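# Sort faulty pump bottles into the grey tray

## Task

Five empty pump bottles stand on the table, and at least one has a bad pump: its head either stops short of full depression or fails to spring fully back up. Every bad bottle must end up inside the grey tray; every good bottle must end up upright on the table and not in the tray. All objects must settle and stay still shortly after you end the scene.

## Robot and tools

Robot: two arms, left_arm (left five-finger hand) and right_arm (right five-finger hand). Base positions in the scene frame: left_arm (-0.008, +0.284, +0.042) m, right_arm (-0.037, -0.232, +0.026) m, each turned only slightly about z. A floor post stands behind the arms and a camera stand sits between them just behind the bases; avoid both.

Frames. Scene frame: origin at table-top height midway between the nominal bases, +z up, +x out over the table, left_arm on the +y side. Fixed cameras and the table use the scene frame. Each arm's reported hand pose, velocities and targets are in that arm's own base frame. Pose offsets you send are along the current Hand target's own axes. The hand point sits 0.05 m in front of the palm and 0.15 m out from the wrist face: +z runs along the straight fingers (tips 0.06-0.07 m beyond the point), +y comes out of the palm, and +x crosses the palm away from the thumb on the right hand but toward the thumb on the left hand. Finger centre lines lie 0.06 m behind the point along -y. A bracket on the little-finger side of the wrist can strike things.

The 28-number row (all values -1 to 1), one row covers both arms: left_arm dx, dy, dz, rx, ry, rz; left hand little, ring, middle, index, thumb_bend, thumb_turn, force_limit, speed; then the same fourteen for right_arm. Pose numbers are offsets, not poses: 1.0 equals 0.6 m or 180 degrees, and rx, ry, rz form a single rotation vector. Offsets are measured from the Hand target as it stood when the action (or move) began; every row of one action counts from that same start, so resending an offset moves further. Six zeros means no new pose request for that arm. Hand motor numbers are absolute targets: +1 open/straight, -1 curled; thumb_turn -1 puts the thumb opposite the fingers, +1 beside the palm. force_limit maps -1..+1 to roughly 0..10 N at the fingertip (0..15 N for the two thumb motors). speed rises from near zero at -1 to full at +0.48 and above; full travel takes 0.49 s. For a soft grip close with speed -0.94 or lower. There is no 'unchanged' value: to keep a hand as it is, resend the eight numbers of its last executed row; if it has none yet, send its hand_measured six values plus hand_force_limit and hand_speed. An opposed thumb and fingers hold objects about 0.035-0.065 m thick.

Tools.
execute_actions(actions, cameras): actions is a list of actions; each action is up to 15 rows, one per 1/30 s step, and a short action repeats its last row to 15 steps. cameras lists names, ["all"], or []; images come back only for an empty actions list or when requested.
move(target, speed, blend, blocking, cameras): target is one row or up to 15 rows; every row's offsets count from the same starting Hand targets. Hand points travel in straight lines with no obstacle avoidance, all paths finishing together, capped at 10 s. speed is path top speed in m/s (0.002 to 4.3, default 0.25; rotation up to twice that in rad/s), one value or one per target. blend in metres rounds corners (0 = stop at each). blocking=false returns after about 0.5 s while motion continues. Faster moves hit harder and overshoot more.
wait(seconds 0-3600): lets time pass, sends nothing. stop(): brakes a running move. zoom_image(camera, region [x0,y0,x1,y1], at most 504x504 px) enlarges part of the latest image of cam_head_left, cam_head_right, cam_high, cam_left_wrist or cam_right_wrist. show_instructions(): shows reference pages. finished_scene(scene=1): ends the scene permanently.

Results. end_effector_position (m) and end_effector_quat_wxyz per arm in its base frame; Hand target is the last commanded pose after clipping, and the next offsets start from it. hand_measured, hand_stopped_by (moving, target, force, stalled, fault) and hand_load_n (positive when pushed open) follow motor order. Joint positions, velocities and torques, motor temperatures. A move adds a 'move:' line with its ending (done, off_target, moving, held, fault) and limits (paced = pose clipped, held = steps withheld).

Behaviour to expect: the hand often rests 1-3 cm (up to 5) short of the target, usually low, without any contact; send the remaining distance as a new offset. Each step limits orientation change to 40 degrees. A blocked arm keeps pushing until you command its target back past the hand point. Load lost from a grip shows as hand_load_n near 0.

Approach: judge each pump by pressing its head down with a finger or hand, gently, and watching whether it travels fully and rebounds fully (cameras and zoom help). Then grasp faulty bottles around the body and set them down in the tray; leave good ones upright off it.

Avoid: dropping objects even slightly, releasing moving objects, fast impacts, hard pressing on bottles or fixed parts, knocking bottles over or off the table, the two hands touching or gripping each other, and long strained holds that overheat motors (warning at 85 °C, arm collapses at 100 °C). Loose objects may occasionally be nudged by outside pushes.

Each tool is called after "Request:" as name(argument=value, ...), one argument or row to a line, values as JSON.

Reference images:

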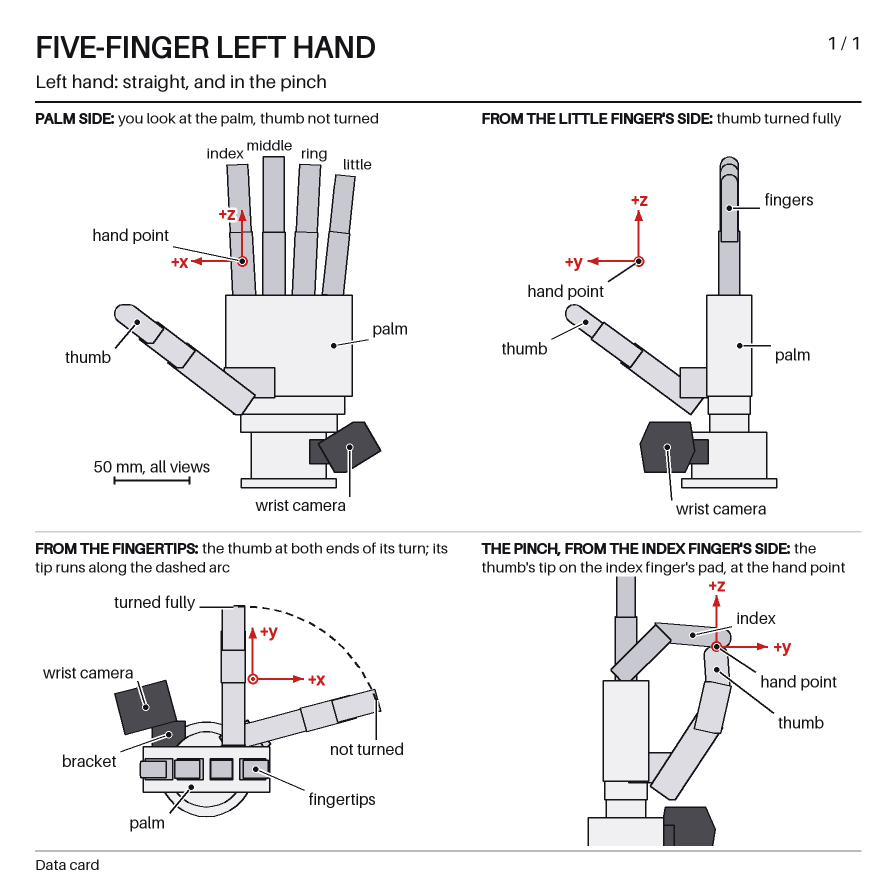

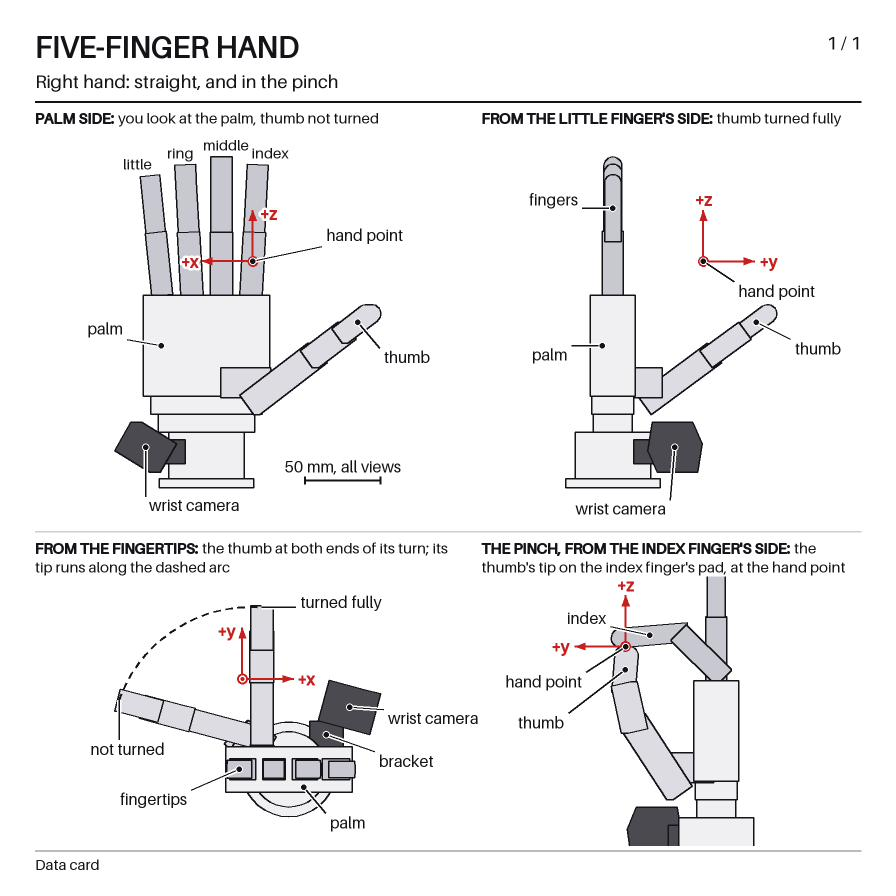

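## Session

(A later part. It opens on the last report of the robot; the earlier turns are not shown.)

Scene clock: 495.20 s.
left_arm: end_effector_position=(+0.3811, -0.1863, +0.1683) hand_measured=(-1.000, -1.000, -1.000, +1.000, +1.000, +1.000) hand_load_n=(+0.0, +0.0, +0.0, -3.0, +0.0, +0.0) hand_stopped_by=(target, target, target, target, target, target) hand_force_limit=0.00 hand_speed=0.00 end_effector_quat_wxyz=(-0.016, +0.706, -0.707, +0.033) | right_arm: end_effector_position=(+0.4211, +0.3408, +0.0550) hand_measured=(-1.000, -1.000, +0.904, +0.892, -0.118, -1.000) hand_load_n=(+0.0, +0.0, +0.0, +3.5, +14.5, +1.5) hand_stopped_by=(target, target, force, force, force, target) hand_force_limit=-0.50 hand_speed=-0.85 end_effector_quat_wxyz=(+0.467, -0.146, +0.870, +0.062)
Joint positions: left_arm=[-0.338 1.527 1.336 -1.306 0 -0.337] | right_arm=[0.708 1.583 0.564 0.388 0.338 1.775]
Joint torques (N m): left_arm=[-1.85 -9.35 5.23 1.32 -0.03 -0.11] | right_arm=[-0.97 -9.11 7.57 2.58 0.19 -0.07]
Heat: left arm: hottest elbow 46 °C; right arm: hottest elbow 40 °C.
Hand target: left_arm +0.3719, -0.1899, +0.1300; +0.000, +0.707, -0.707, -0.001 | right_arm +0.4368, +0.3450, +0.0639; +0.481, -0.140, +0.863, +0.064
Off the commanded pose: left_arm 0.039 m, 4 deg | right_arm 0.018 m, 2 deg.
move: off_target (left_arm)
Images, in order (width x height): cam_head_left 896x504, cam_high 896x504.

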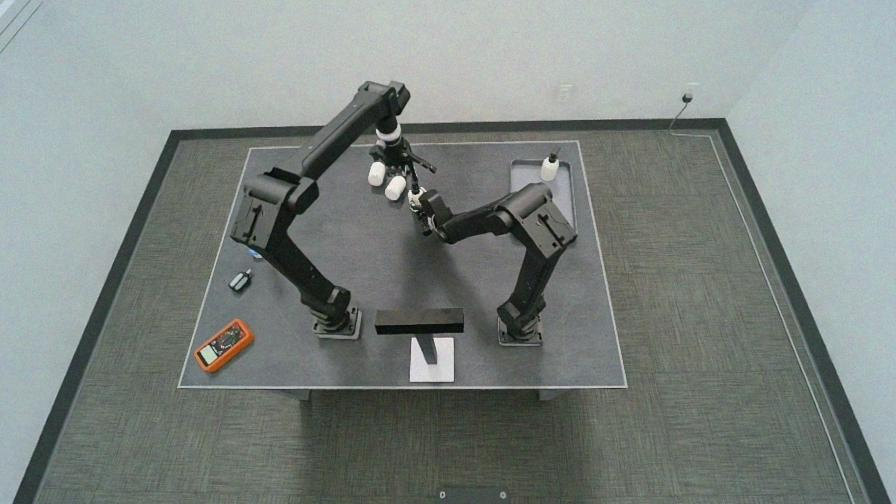

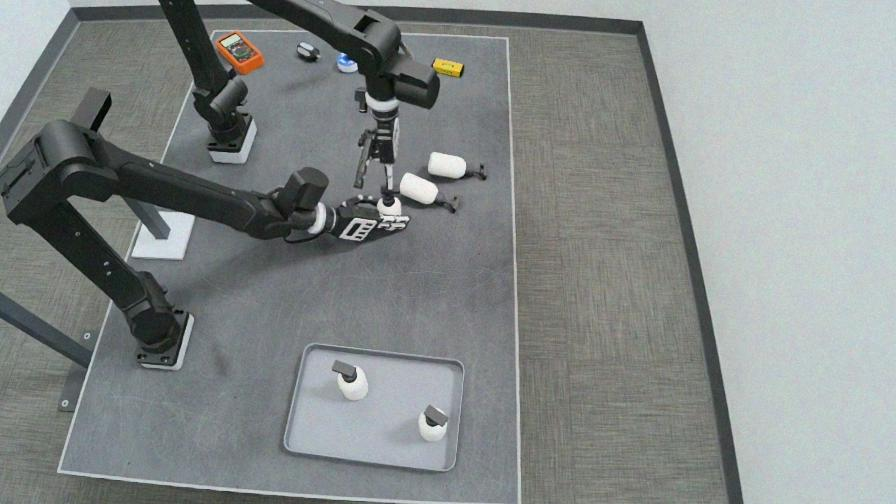

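Request:
zoom_image(
  camera="cam_high",
  region=[372, 170, 412, 210],
)

Request:
zoom_image(
  camera="cam_head_left",
  region=[400, 170, 430, 200],
)

Scaled by 12.600 from the camera's image (finer frame: 1280x720).

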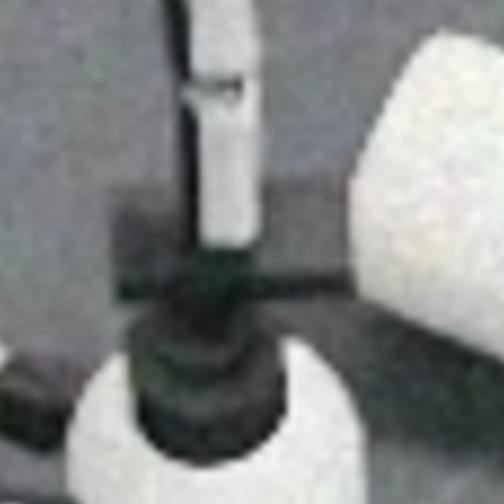

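Scaled by 16.800 from the camera's image (finer frame: 1280x720).

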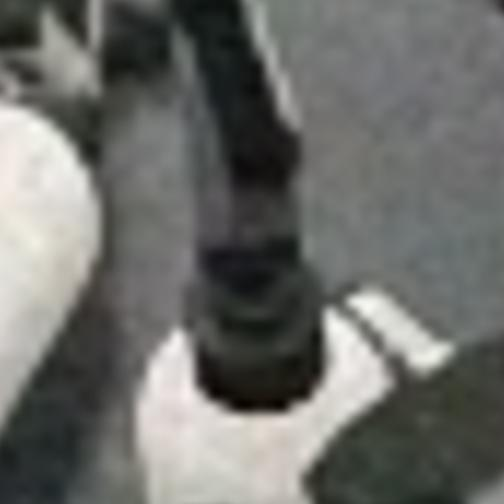

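Request:
move(
  target=[0,0.01,0.0333,0,0,0,-1,-1,-1,1,1,1,0,0,0,0,0,0,0,0,-1,-1,-1,-1,-1,-1,-0.5,-0.85],
  speed=0.05,
  cameras=["cam_high","cam_head_left"],
)

Request:
zoom_image(
  camera="cam_high",
  region=[372, 170, 412, 210],
)

Request:
zoom_image(
  camera="cam_head_left",
  region=[380, 150, 450, 220],
)

Scene clock: 498.63 s.
left_arm: end_effector_position=(+0.3811, -0.1876, +0.1641) hand_measured=(-1.000, -1.000, -1.000, +1.000, +1.000, +1.000) hand_load_n=(+0.0, +0.0, +0.0, -2.5, +0.0, +0.0) hand_stopped_by=(target, target, target, target, target, target) hand_force_limit=0.00 hand_speed=0.00 end_effector_quat_wxyz=(-0.024, +0.707, -0.704, +0.054) | right_arm: end_effector_position=(+0.4216, +0.3406, +0.0551) hand_measured=(-1.000, -1.000, +0.904, +0.892, -0.118, -1.000) hand_load_n=(+0.0, +0.0, +0.0, +3.5, +14.5, +1.5) hand_stopped_by=(target, target, force, force, force, target) hand_force_limit=-0.50 hand_speed=-0.85 end_effector_quat_wxyz=(+0.466, -0.143, +0.871, +0.063)
Joint positions: left_arm=[-0.338 1.499 1.295 -1.249 0.004 -0.343] | right_arm=[0.708 1.584 0.565 0.388 0.337 1.78]
Joint torques (N m): left_arm=[-2.08 -6.77 4.08 1.11 -0.19 -0.11] | right_arm=[-0.85 -9.23 7.56 2.56 0.23 -0.11]
Heat: left arm: hottest elbow 46 °C; right arm: hottest elbow 40 °C.
Hand target: left_arm +0.3658, -0.1898, +0.1100; +0.000, +0.708, -0.707, -0.001 | right_arm +0.4368, +0.3450, +0.0637; +0.481, -0.140, +0.863, +0.064
Off the commanded pose: left_arm 0.056 m, 7 deg | right_arm 0.018 m, 2 deg.
move: off_target (left_arm)
Images, in order (width x height): cam_head_left 896x504, cam_high 896x504.

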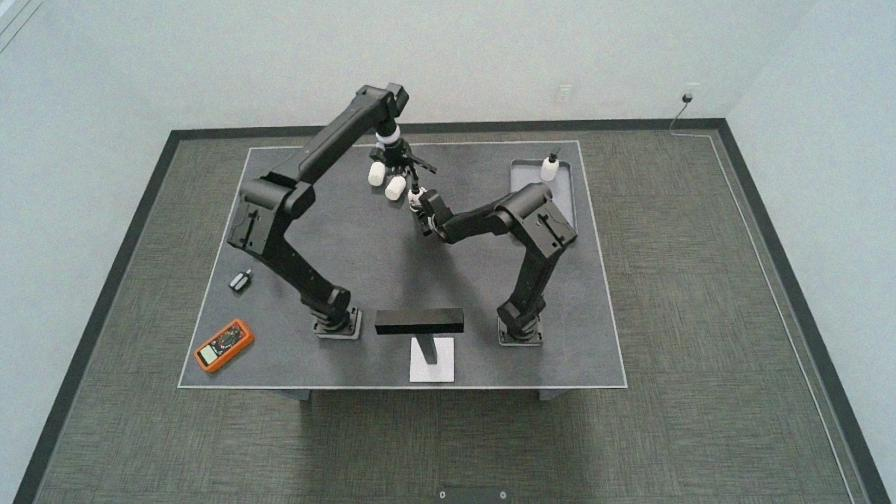

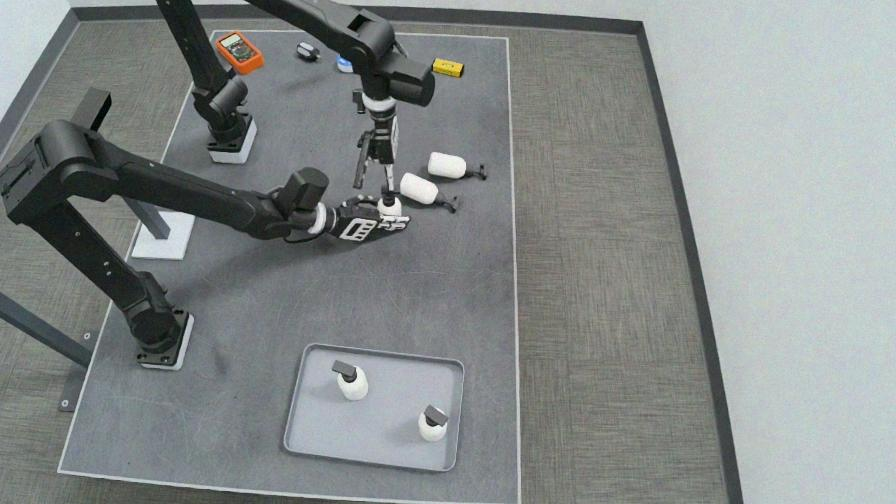

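Scaled by 12.600 from the camera's image (finer frame: 1280x720).

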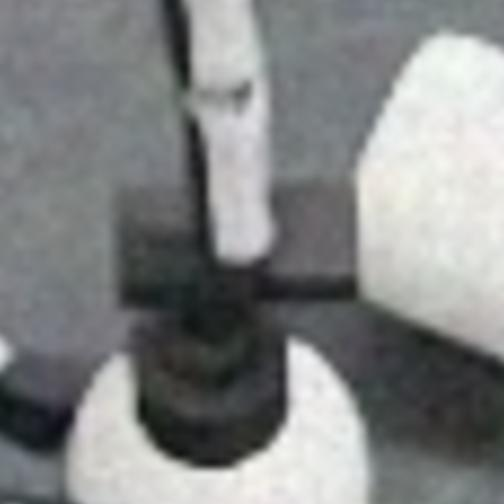

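Scaled by 7.200 from the camera's image (finer frame: 1280x720).

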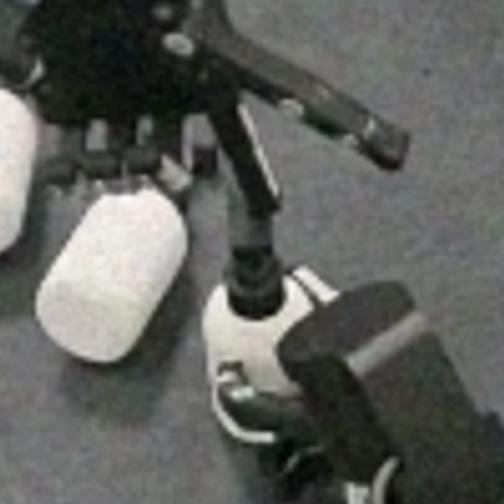

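Request:
move(
  target=[
    [0,-0.01,-0.1333,0,0,0,-1,-1,-1,1,1,1,0,0,0,0,0,0,0,0,-1,-1,-1,-1,-1,-1,-0.5,-0.85],
  ],
  speed=0.07,
  cameras=["cam_high","cam_head_left"],
)

Request:
zoom_image(
  camera="cam_high",
  region=[372, 170, 412, 210],
)

Request:
zoom_image(
  camera="cam_head_left",
  region=[380, 150, 450, 220],
)

Scene clock: 503.53 s.
left_arm: end_effector_position=(+0.3610, -0.1821, +0.1833) hand_measured=(-1.000, -1.000, -1.000, +1.000, +1.000, +1.000) hand_load_n=(+0.0, +0.0, +0.0, +0.0, +0.5, +0.0) hand_stopped_by=(target, target, target, target, target, target) hand_force_limit=0.00 hand_speed=0.00 end_effector_quat_wxyz=(+0.004, +0.709, -0.706, -0.006) | right_arm: end_effector_position=(+0.4211, +0.3411, +0.0548) hand_measured=(-1.000, -1.000, +0.904, +0.892, -0.118, -1.000) hand_load_n=(+0.0, +0.0, +2.0, +3.0, +15.0, +0.0) hand_stopped_by=(target, target, force, force, force, target) hand_force_limit=-0.50 hand_speed=-0.85 end_effector_quat_wxyz=(+0.467, -0.149, +0.869, +0.061)
Joint positions: left_arm=[-0.343 1.529 1.368 -1.424 0.002 -0.347] | right_arm=[0.708 1.584 0.565 0.39 0.337 1.765]
Joint torques (N m): left_arm=[-1.49 -11.81 13.33 -0.1 -0.05 -0.02] | right_arm=[-0.91 -9.17 7.53 2.5 0.24 0.03]
Heat: left arm: hottest elbow 45 °C; right arm: hottest elbow 40 °C.
Hand target: left_arm +0.3719, -0.1899, +0.1900; +0.000, +0.708, -0.707, -0.001 | right_arm +0.4367, +0.3450, +0.0636; +0.480, -0.140, +0.863, +0.064
Off the commanded pose: left_arm 0.015 m, 1 deg | right_arm 0.018 m, 2 deg.
move: off_target (left_arm)
Images, in order (width x height): cam_head_left 896x504, cam_high 896x504.

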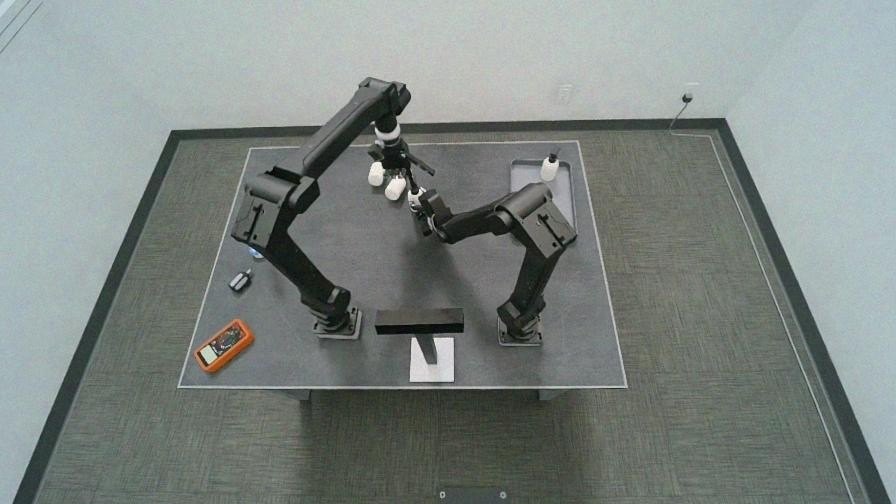

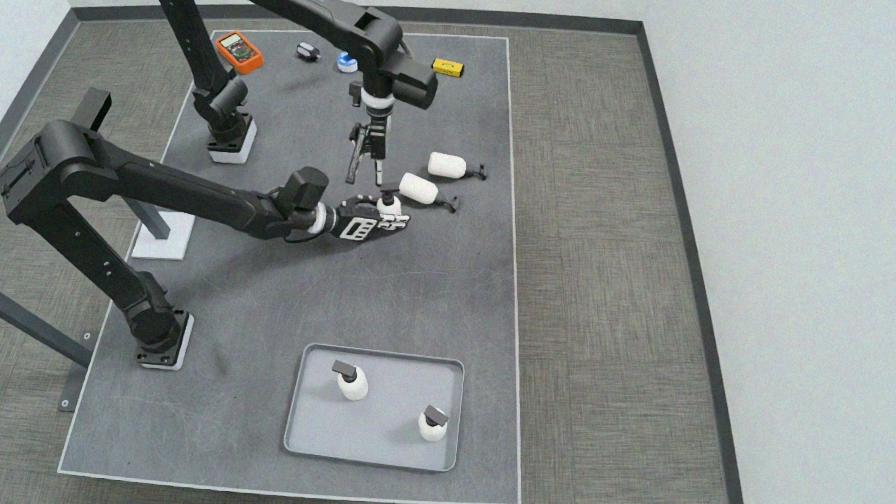

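Scaled by 12.600 from the camera's image (finer frame: 1280x720).

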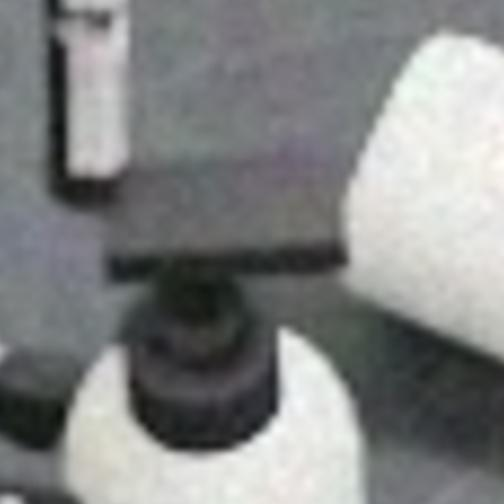

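Scaled by 7.200 from the camera's image (finer frame: 1280x720).

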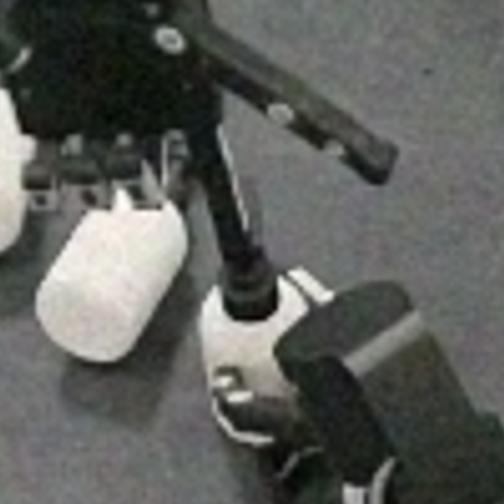

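Request:
move(
  target=[
    [0,0,-0.1,0,0,0,-1,-1,-1,1,1,1,0,0,0,0,0,0,0,0,-1,-1,-1,-1,-1,-1,-0.5,-0.85],
    [-0.25,0.0533,-0.1,0,0,0,-1,-1,-1,1,1,1,0,0,0,0,0,0,0,0,-1,-1,-1,-1,-1,-1,-0.5,-0.85],
  ],
  speed=0.15,
  blend=0.02,
)

Scene clock: 506.97 s.
left_arm: end_effector_position=(+0.3468, -0.0424, +0.2499) hand_measured=(-1.000, -1.000, -1.000, +1.000, +1.000, +1.000) hand_load_n=(+0.0, +0.0, +0.0, +0.0, +0.0, +0.0) hand_stopped_by=(target, target, target, target, target, target) hand_force_limit=0.00 hand_speed=0.00 end_effector_quat_wxyz=(-0.004, +0.710, -0.704, +0.003) | right_arm: end_effector_position=(+0.4211, +0.3411, +0.0548) hand_measured=(-1.000, -1.000, +0.904, +0.892, -0.118, -1.000) hand_load_n=(+0.0, +0.0, +2.0, +2.5, +14.5, +0.0) hand_stopped_by=(target, target, force, force, force, target) hand_force_limit=-0.50 hand_speed=-0.85 end_effector_quat_wxyz=(+0.467, -0.149, +0.869, +0.061)
Joint positions: left_arm=[-0.027 1.395 1.404 -1.57 -0.003 -0.035] | right_arm=[0.708 1.584 0.565 0.39 0.337 1.765]
Joint torques (N m): left_arm=[-0.38 -12.63 8.47 -0.01 0.07 0.17] | right_arm=[-0.85 -9.17 7.53 2.51 0.24 0.02]
Heat: left arm: hottest elbow 45 °C; right arm: hottest elbow 40 °C.
Hand target: left_arm +0.3398, -0.0399, +0.2502; +0.000, +0.707, -0.707, -0.001 | right_arm +0.4367, +0.3450, +0.0636; +0.480, -0.140, +0.863, +0.064
Off the commanded pose: left_arm 0.007 m, 1 deg | right_arm 0.018 m, 2 deg.
move: done

Request:
move(
  target=[
    [0,0,0,0,0,0,-1,-1,-1,1,1,1,0,0,-0.1414,-0.0040,-0.0881,0,0,0,-1,-1,-1,-1,-1,-1,-0.5,-0.85],
    [0,0,0,0,0,0,-1,-1,-1,1,1,1,0,0,-0.1123,-0.6492,-0.1567,0.2733,0.0078,0.1704,-1,-1,-1,-1,-1,-1,-0.5,-0.85],
  ],
  speed=[0.08, 0.15],
  blend=0.02,
  cameras=["cam_high","cam_head_left","cam_head_right"],
)

Request:
zoom_image(
  camera="cam_high",
  region=[260, 310, 500, 490],
)

Request:
zoom_image(
  camera="cam_head_left",
  region=[470, 140, 610, 260],
)

Scene clock: 517.30 s.
left_arm: end_effector_position=(+0.3468, -0.0424, +0.2499) hand_measured=(-1.000, -1.000, -1.000, +1.000, +1.000, +1.000) hand_load_n=(+0.0, +0.0, +0.0, +0.0, +0.0, -0.5) hand_stopped_by=(target, target, target, target, target, target) hand_force_limit=0.00 hand_speed=0.00 end_effector_quat_wxyz=(-0.004, +0.710, -0.704, +0.003) | right_arm: end_effector_position=(+0.4998, -0.0306, +0.1674) hand_measured=(-1.000, -1.000, +0.904, +0.892, -0.118, -1.000) hand_load_n=(+0.0, +0.0, +2.0, +2.5, +15.0, -0.5) hand_stopped_by=(target, target, force, force, force, target) hand_force_limit=-0.50 hand_speed=-0.85 end_effector_quat_wxyz=(+0.447, +0.285, +0.829, -0.177)
Joint positions: left_arm=[-0.027 1.395 1.404 -1.57 -0.003 -0.035] | right_arm=[0.121 1.214 0.633 -0.175 0.671 2.055]
Joint torques (N m): left_arm=[-0.32 -12.63 8.47 -0.01 0.07 0.18] | right_arm=[-0.97 -6.3 10.54 0.8 0.49 0.1]
Heat: left arm: hottest elbow 45 °C; right arm: hottest elbow 40 °C.
Hand target: left_arm +0.3398, -0.0400, +0.2502; +0.000, +0.708, -0.707, -0.001 | right_arm +0.5121, -0.0370, +0.1796; +0.451, +0.296, +0.823, -0.177
Off the commanded pose: left_arm 0.007 m, 1 deg | right_arm 0.018 m, 2 deg.
move: off_target (right_arm)
Images, in order (width x height): cam_head_left 896x504, cam_head_right 896x504, cam_high 896x504.

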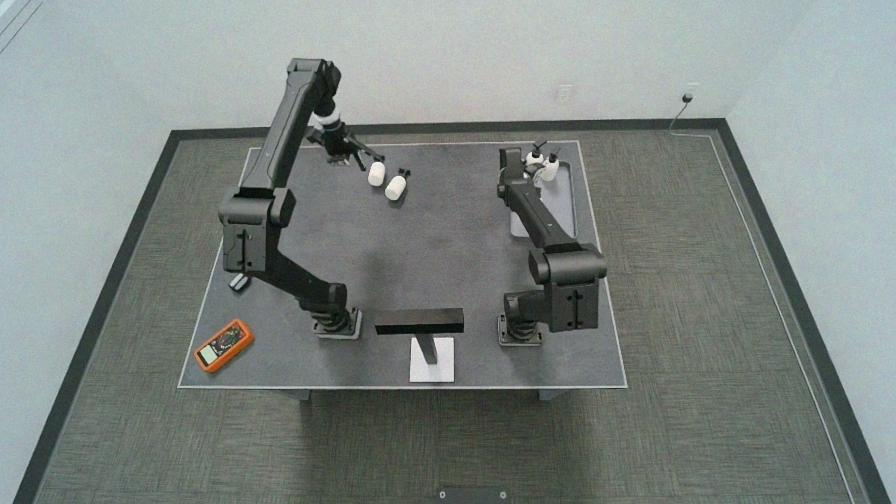

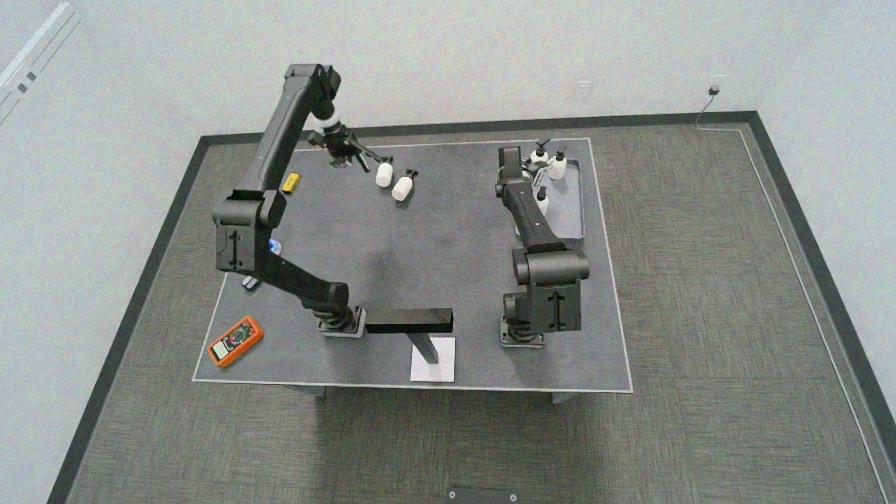

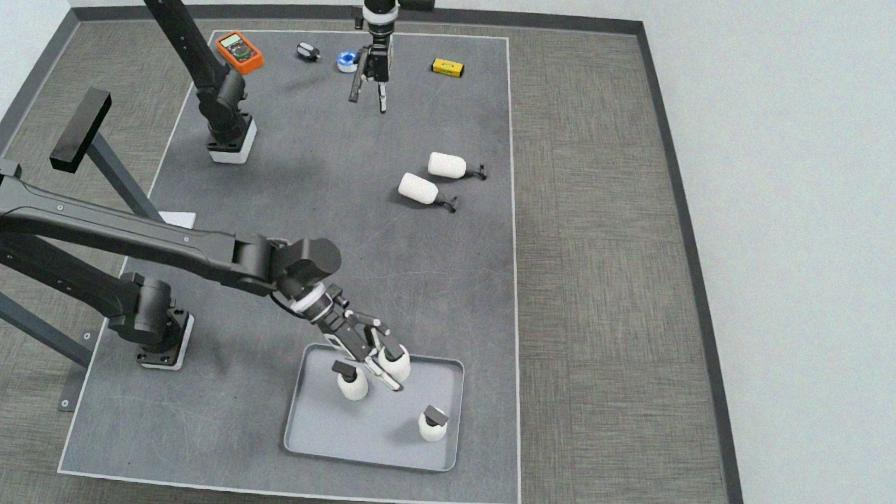

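Scaled by 2.100 from the camera's image (finer frame: 1280x720).

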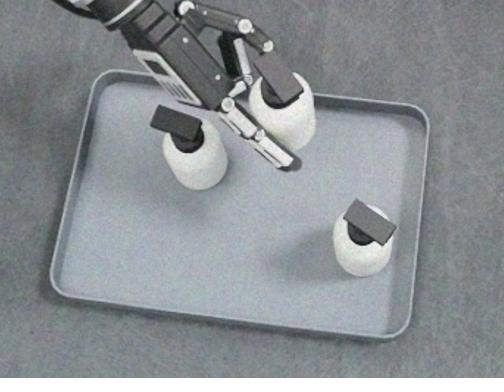

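Scaled by 3.600 from the camera's image (finer frame: 1280x720).

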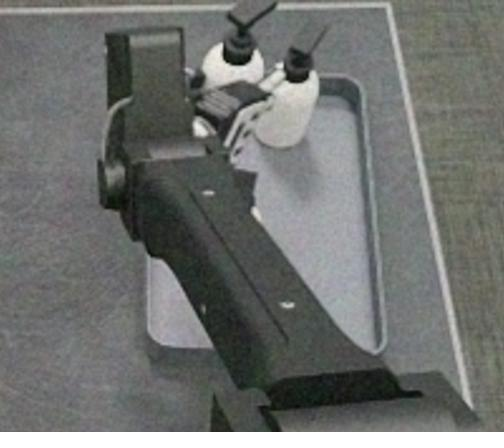

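Request:
move(
  target=[
    [0,0,0,0,0,0,-1,-1,-1,1,1,1,0,0,-0.0087,0.0552,0.0115,0,0,0,-1,-1,-1,-1,-1,-1,-0.5,-0.85],
    [0,0,0,0,0,0,-1,-1,-1,1,1,1,0,0,0.0915,0.0558,0.0712,0,0,0,-1,-1,-1,-1,-1,-1,-0.5,-0.85],
  ],
  speed=0.06,
  blend=0.005,
  cameras=["cam_high","cam_head_left","cam_head_right"],
)

Request:
zoom_image(
  camera="cam_high",
  region=[300, 320, 480, 480],
)

Request:
zoom_image(
  camera="cam_head_left",
  region=[490, 130, 610, 230],
)

Scene clock: 528.17 s.
left_arm: end_effector_position=(+0.3468, -0.0424, +0.2499) hand_measured=(-1.000, -1.000, -1.000, +1.000, +1.000, +1.000) hand_load_n=(+0.0, +0.5, +0.0, +0.0, +0.0, +0.0) hand_stopped_by=(target, target, target, target, target, target) hand_force_limit=0.00 hand_speed=0.00 end_effector_quat_wxyz=(-0.004, +0.710, -0.704, +0.003) | right_arm: end_effector_position=(+0.5337, -0.0244, +0.1095) hand_measured=(-1.000, -1.000, +0.904, +0.892, -0.118, -1.000) hand_load_n=(-0.5, +0.0, +2.0, +2.5, +15.0, +0.0) hand_stopped_by=(target, target, force, force, force, target) hand_force_limit=-0.50 hand_speed=-0.85 end_effector_quat_wxyz=(+0.444, +0.293, +0.826, -0.183)
Joint positions: left_arm=[-0.027 1.395 1.404 -1.57 -0.003 -0.035] | right_arm=[0.137 1.446 0.654 0.012 0.7 2.088]
Joint torques (N m): left_arm=[-0.38 -12.63 8.49 -0.01 0.07 0.18] | right_arm=[1.49 -8.7 6.72 2.41 0.53 0.11]
Heat: left arm: hottest elbow 44 °C; right arm: hottest elbow 42 °C.
Hand target: left_arm +0.3398, -0.0400, +0.2502; +0.000, +0.708, -0.707, -0.001 | right_arm +0.5381, -0.0175, +0.1097; +0.451, +0.296, +0.823, -0.177
Off the commanded pose: left_arm 0.007 m, 1 deg | right_arm 0.008 m, 1 deg.
joint sent to its limit (right arm) — joint 6 (wrist roll), upper limit. The joint targets still meet the commanded pose.
move: done
Images, in order (width x height): cam_head_left 896x504, cam_head_right 896x504, cam_high 896x504.

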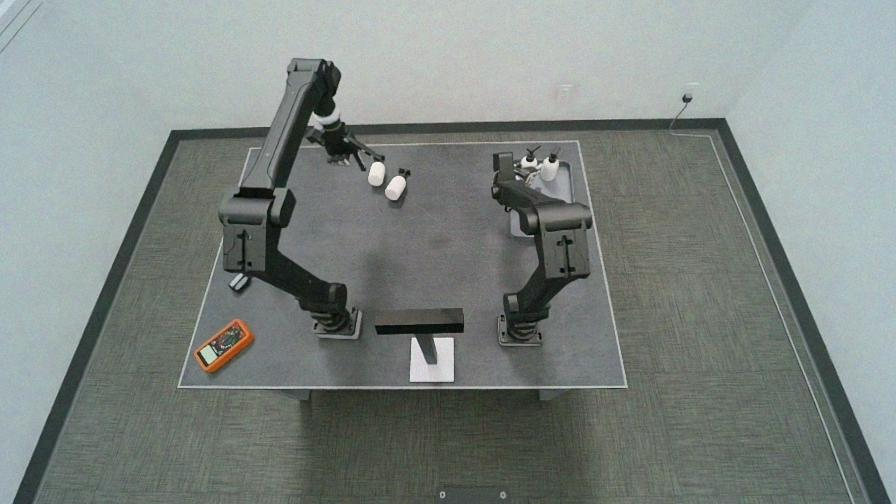

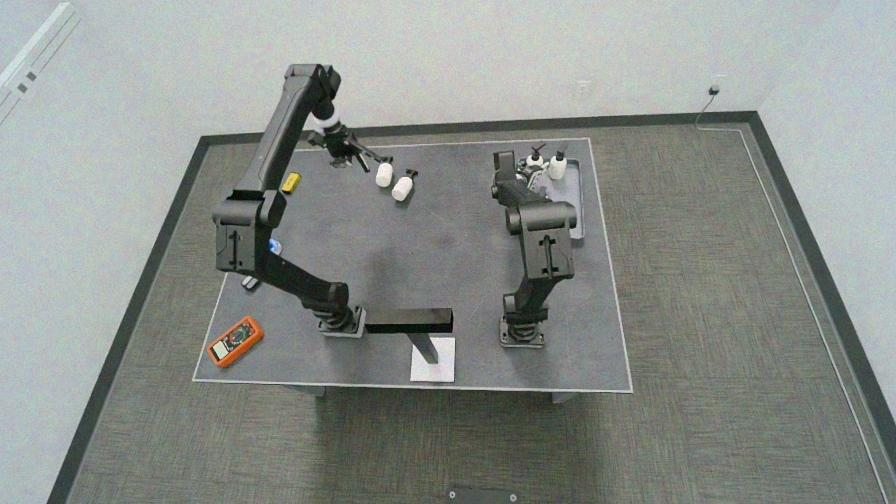

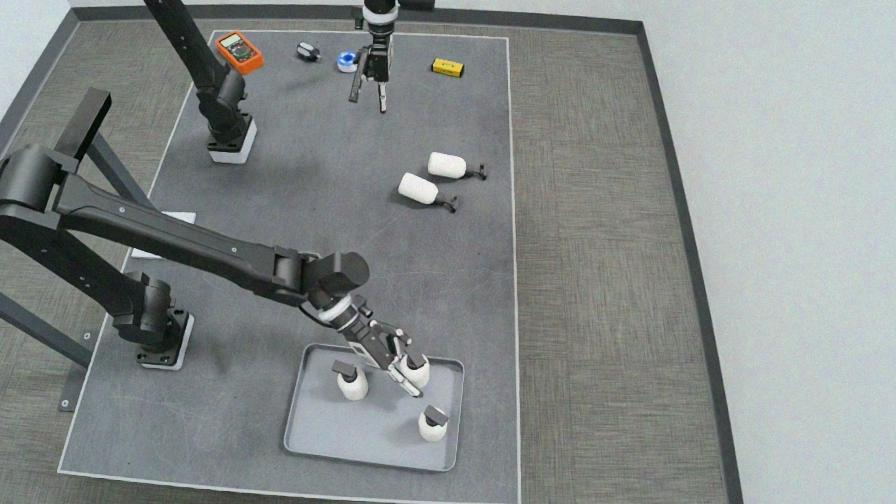

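Scaled by 2.800 from the camera's image (finer frame: 1280x720).

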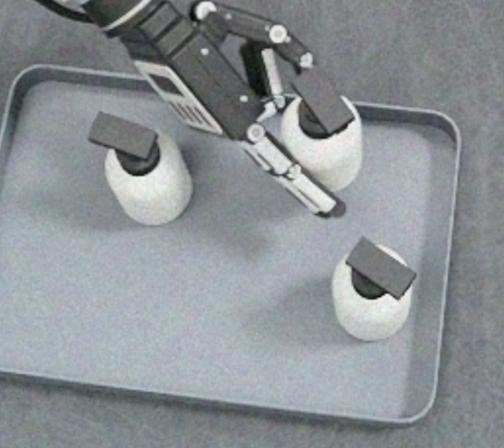

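Scaled by 4.200 from the camera's image (finer frame: 1280x720).

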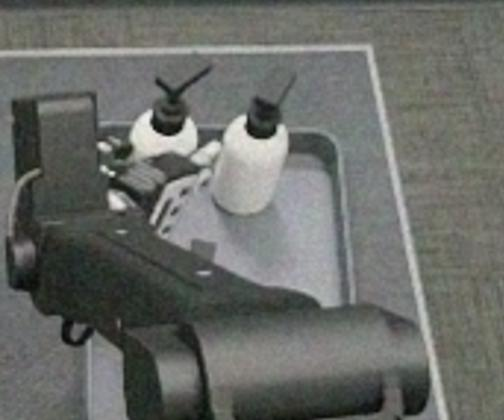

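Request:
move(
  target=[0,0,0,0,0,0,-1,-1,-1,1,1,1,0,0,0.0593,0.0017,0.0371,0,0,0,-1,-1,-1,-1,-1,-1,-0.5,-0.85],
  speed=0.05,
  cameras=["cam_high","cam_head_left"],
)

Request:
zoom_image(
  camera="cam_high",
  region=[300, 320, 480, 480],
)

Request:
zoom_image(
  camera="cam_head_left",
  region=[490, 130, 610, 230],
)

Scene clock: 531.67 s.
left_arm: end_effector_position=(+0.3468, -0.0424, +0.2499) hand_measured=(-1.000, -1.000, -1.000, +1.000, +1.000, +1.000) hand_load_n=(+0.0, +0.5, +0.0, +0.0, -0.5, +0.0) hand_stopped_by=(target, target, target, target, target, target) hand_force_limit=0.00 hand_speed=0.00 end_effector_quat_wxyz=(-0.004, +0.710, -0.704, +0.003) | right_arm: end_effector_position=(+0.5346, -0.0243, +0.0683) hand_measured=(-1.000, -1.000, +0.904, +0.892, -0.118, -1.000) hand_load_n=(+0.0, +0.0, +2.0, +2.5, +15.0, +0.0) hand_stopped_by=(target, target, force, force, force, target) hand_force_limit=-0.50 hand_speed=-0.85 end_effector_quat_wxyz=(+0.445, +0.294, +0.826, -0.183)
Joint positions: left_arm=[-0.027 1.395 1.404 -1.57 -0.003 -0.035] | right_arm=[0.137 1.561 0.62 0.162 0.7 2.088]
Joint torques (N m): left_arm=[-0.32 -12.63 8.47 -0.02 0.07 0.18] | right_arm=[1.49 -9.35 5.83 2.32 0.53 0.11]
Heat: left arm: hottest elbow 44 °C; right arm: hottest elbow 41 °C.
Hand target: left_arm +0.3398, -0.0400, +0.2502; +0.000, +0.708, -0.707, -0.001 | right_arm +0.5381, -0.0175, +0.0677; +0.451, +0.296, +0.823, -0.177
Off the commanded pose: left_arm 0.007 m, 1 deg | right_arm 0.008 m, 1 deg.
joint sent to its limit (right arm) — joint 6 (wrist roll), upper limit. The joint targets still meet the commanded pose.
move: done
Images, in order (width x height): cam_head_left 896x504, cam_high 896x504.

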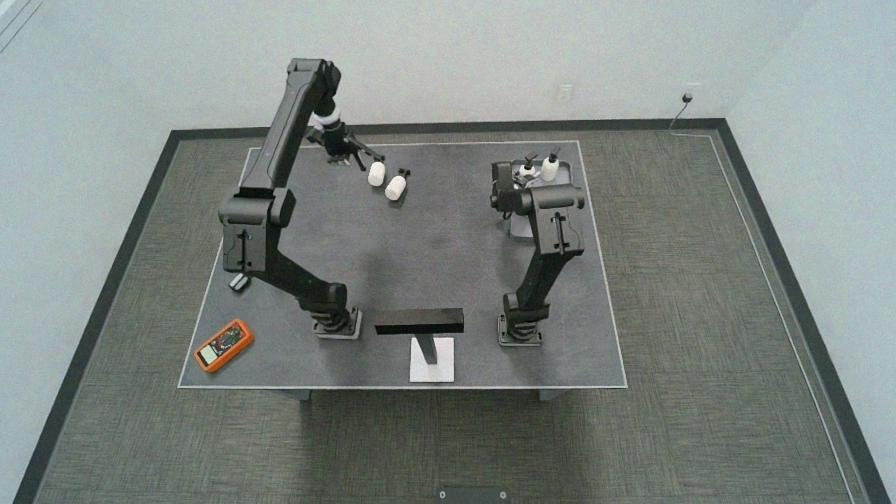

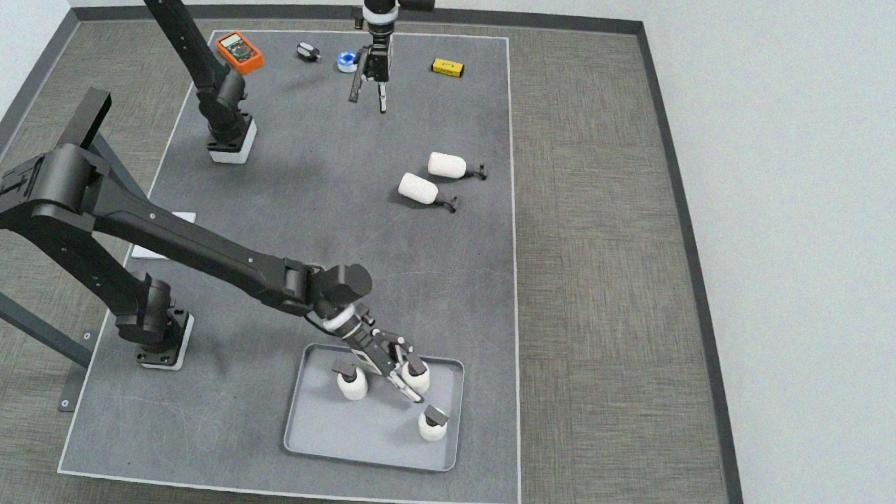

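Scaled by 2.800 from the camera's image (finer frame: 1280x720).

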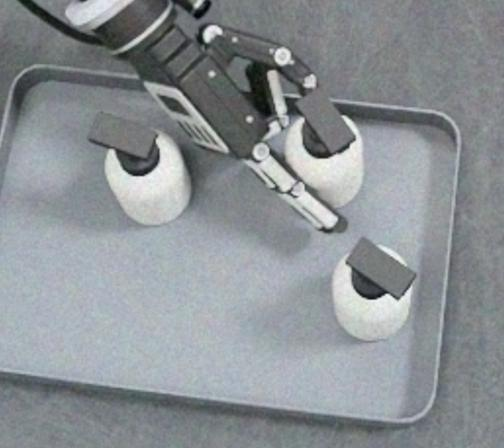

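Scaled by 4.200 from the camera's image (finer frame: 1280x720).

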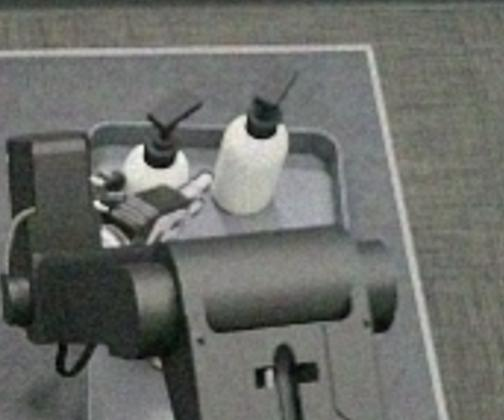

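Request:
move(
  target=[0,0,0,0,0,0,-1,-1,-1,1,1,1,0,0,0.0085,0.0002,0.0053,0,0,0,-1,-1,-1,-1,-1,-1,-0.5,-0.85],
  speed=0.04,
)

Request:
move(
  target=[0,0,0,0,0,0,-1,-1,-1,1,1,1,0,0,0.0071,0.0002,0.0044,0,0,0,-1,-1,-1,-1,-1,-1,-0.5,-0.85],
  speed=0.04,
  cameras=["cam_high","cam_head_left"],
)

Request:
zoom_image(
  camera="cam_high",
  region=[300, 320, 480, 480],
)

Scene clock: 533.47 s.
left_arm: end_effector_position=(+0.3468, -0.0424, +0.2499) hand_measured=(-1.000, -1.000, -1.000, +1.000, +1.000, +1.000) hand_load_n=(+0.5, +0.0, +0.0, +0.0, +0.0, +0.0) hand_stopped_by=(target, target, target, target, target, target) hand_force_limit=0.00 hand_speed=0.00 end_effector_quat_wxyz=(-0.004, +0.710, -0.704, +0.003) | right_arm: end_effector_position=(+0.5349, -0.0243, +0.0628) hand_measured=(-1.000, -1.000, +0.904, +0.892, -0.118, -1.000) hand_load_n=(+0.0, +0.0, +2.0, +3.0, +15.0, +0.0) hand_stopped_by=(target, target, force, force, force, target) hand_force_limit=-0.50 hand_speed=-0.85 end_effector_quat_wxyz=(+0.445, +0.294, +0.826, -0.183)
Joint positions: left_arm=[-0.027 1.395 1.404 -1.57 -0.003 -0.035] | right_arm=[0.137 1.578 0.617 0.184 0.7 2.088]
Joint torques (N m): left_arm=[-0.32 -12.63 8.47 -0.01 0.07 0.18] | right_arm=[1.49 -9.41 5.67 2.35 0.53 0.11]
Heat: left arm: hottest elbow 44 °C; right arm: hottest elbow 41 °C.
Hand target: left_arm +0.3398, -0.0400, +0.2502; +0.000, +0.708, -0.707, -0.001 | right_arm +0.5380, -0.0175, +0.0617; +0.451, +0.296, +0.823, -0.177
Off the commanded pose: left_arm 0.007 m, 1 deg | right_arm 0.008 m, 1 deg.
joint sent to its limit (right arm) — joint 6 (wrist roll), upper limit. The joint targets still meet the commanded pose.
move: done

Scene clock: 534.03 s.
left_arm: end_effector_position=(+0.3468, -0.0424, +0.2499) hand_measured=(-1.000, -1.000, -1.000, +1.000, +1.000, +1.000) hand_load_n=(+0.0, +0.0, +0.0, +0.0, +0.0, +0.0) hand_stopped_by=(target, target, target, target, target, target) hand_force_limit=0.00 hand_speed=0.00 end_effector_quat_wxyz=(-0.004, +0.710, -0.704, +0.003) | right_arm: end_effector_position=(+0.5363, -0.0244, +0.0607) hand_measured=(-1.000, -1.000, +0.904, +0.892, -0.118, -1.000) hand_load_n=(+0.0, +0.0, +2.0, +3.0, +15.0, +0.0) hand_stopped_by=(target, target, force, force, force, target) hand_force_limit=-0.50 hand_speed=-0.85 end_effector_quat_wxyz=(+0.448, +0.295, +0.824, -0.182)
Joint positions: left_arm=[-0.027 1.395 1.404 -1.57 -0.003 -0.035] | right_arm=[0.137 1.59 0.617 0.202 0.702 2.089]
Joint torques (N m): left_arm=[-0.32 -12.63 8.49 -0.02 0.07 0.18] | right_arm=[1.49 -9.29 5.38 2.28 0.47 0.11]
Heat: left arm: hottest elbow 44 °C; right arm: hottest elbow 41 °C.
Hand target: left_arm +0.3398, -0.0400, +0.2502; +0.000, +0.708, -0.707, -0.001 | right_arm +0.5380, -0.0175, +0.0566; +0.451, +0.296, +0.823, -0.177
Off the commanded pose: left_arm 0.007 m, 1 deg | right_arm 0.008 m, 1 deg.
joint sent to its limit (right arm) — joint 6 (wrist roll), upper limit. The joint targets still meet the commanded pose.
move: done
Images, in order (width x height): cam_head_left 896x504, cam_high 896x504.

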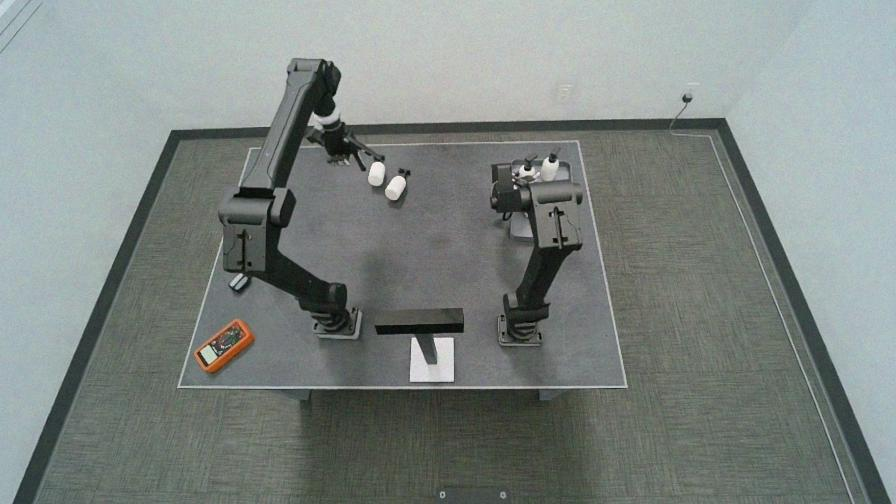

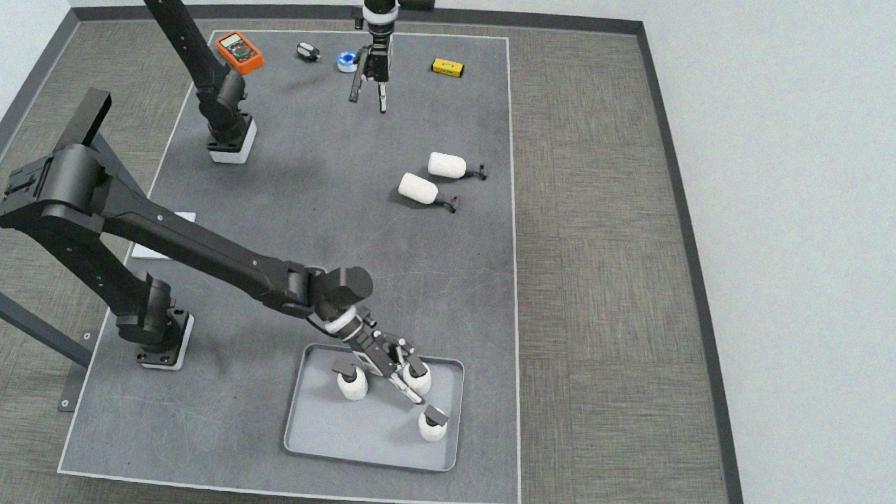

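Scaled by 2.800 from the camera's image (finer frame: 1280x720).

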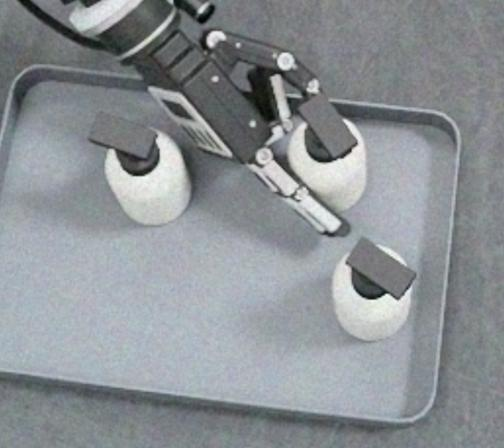

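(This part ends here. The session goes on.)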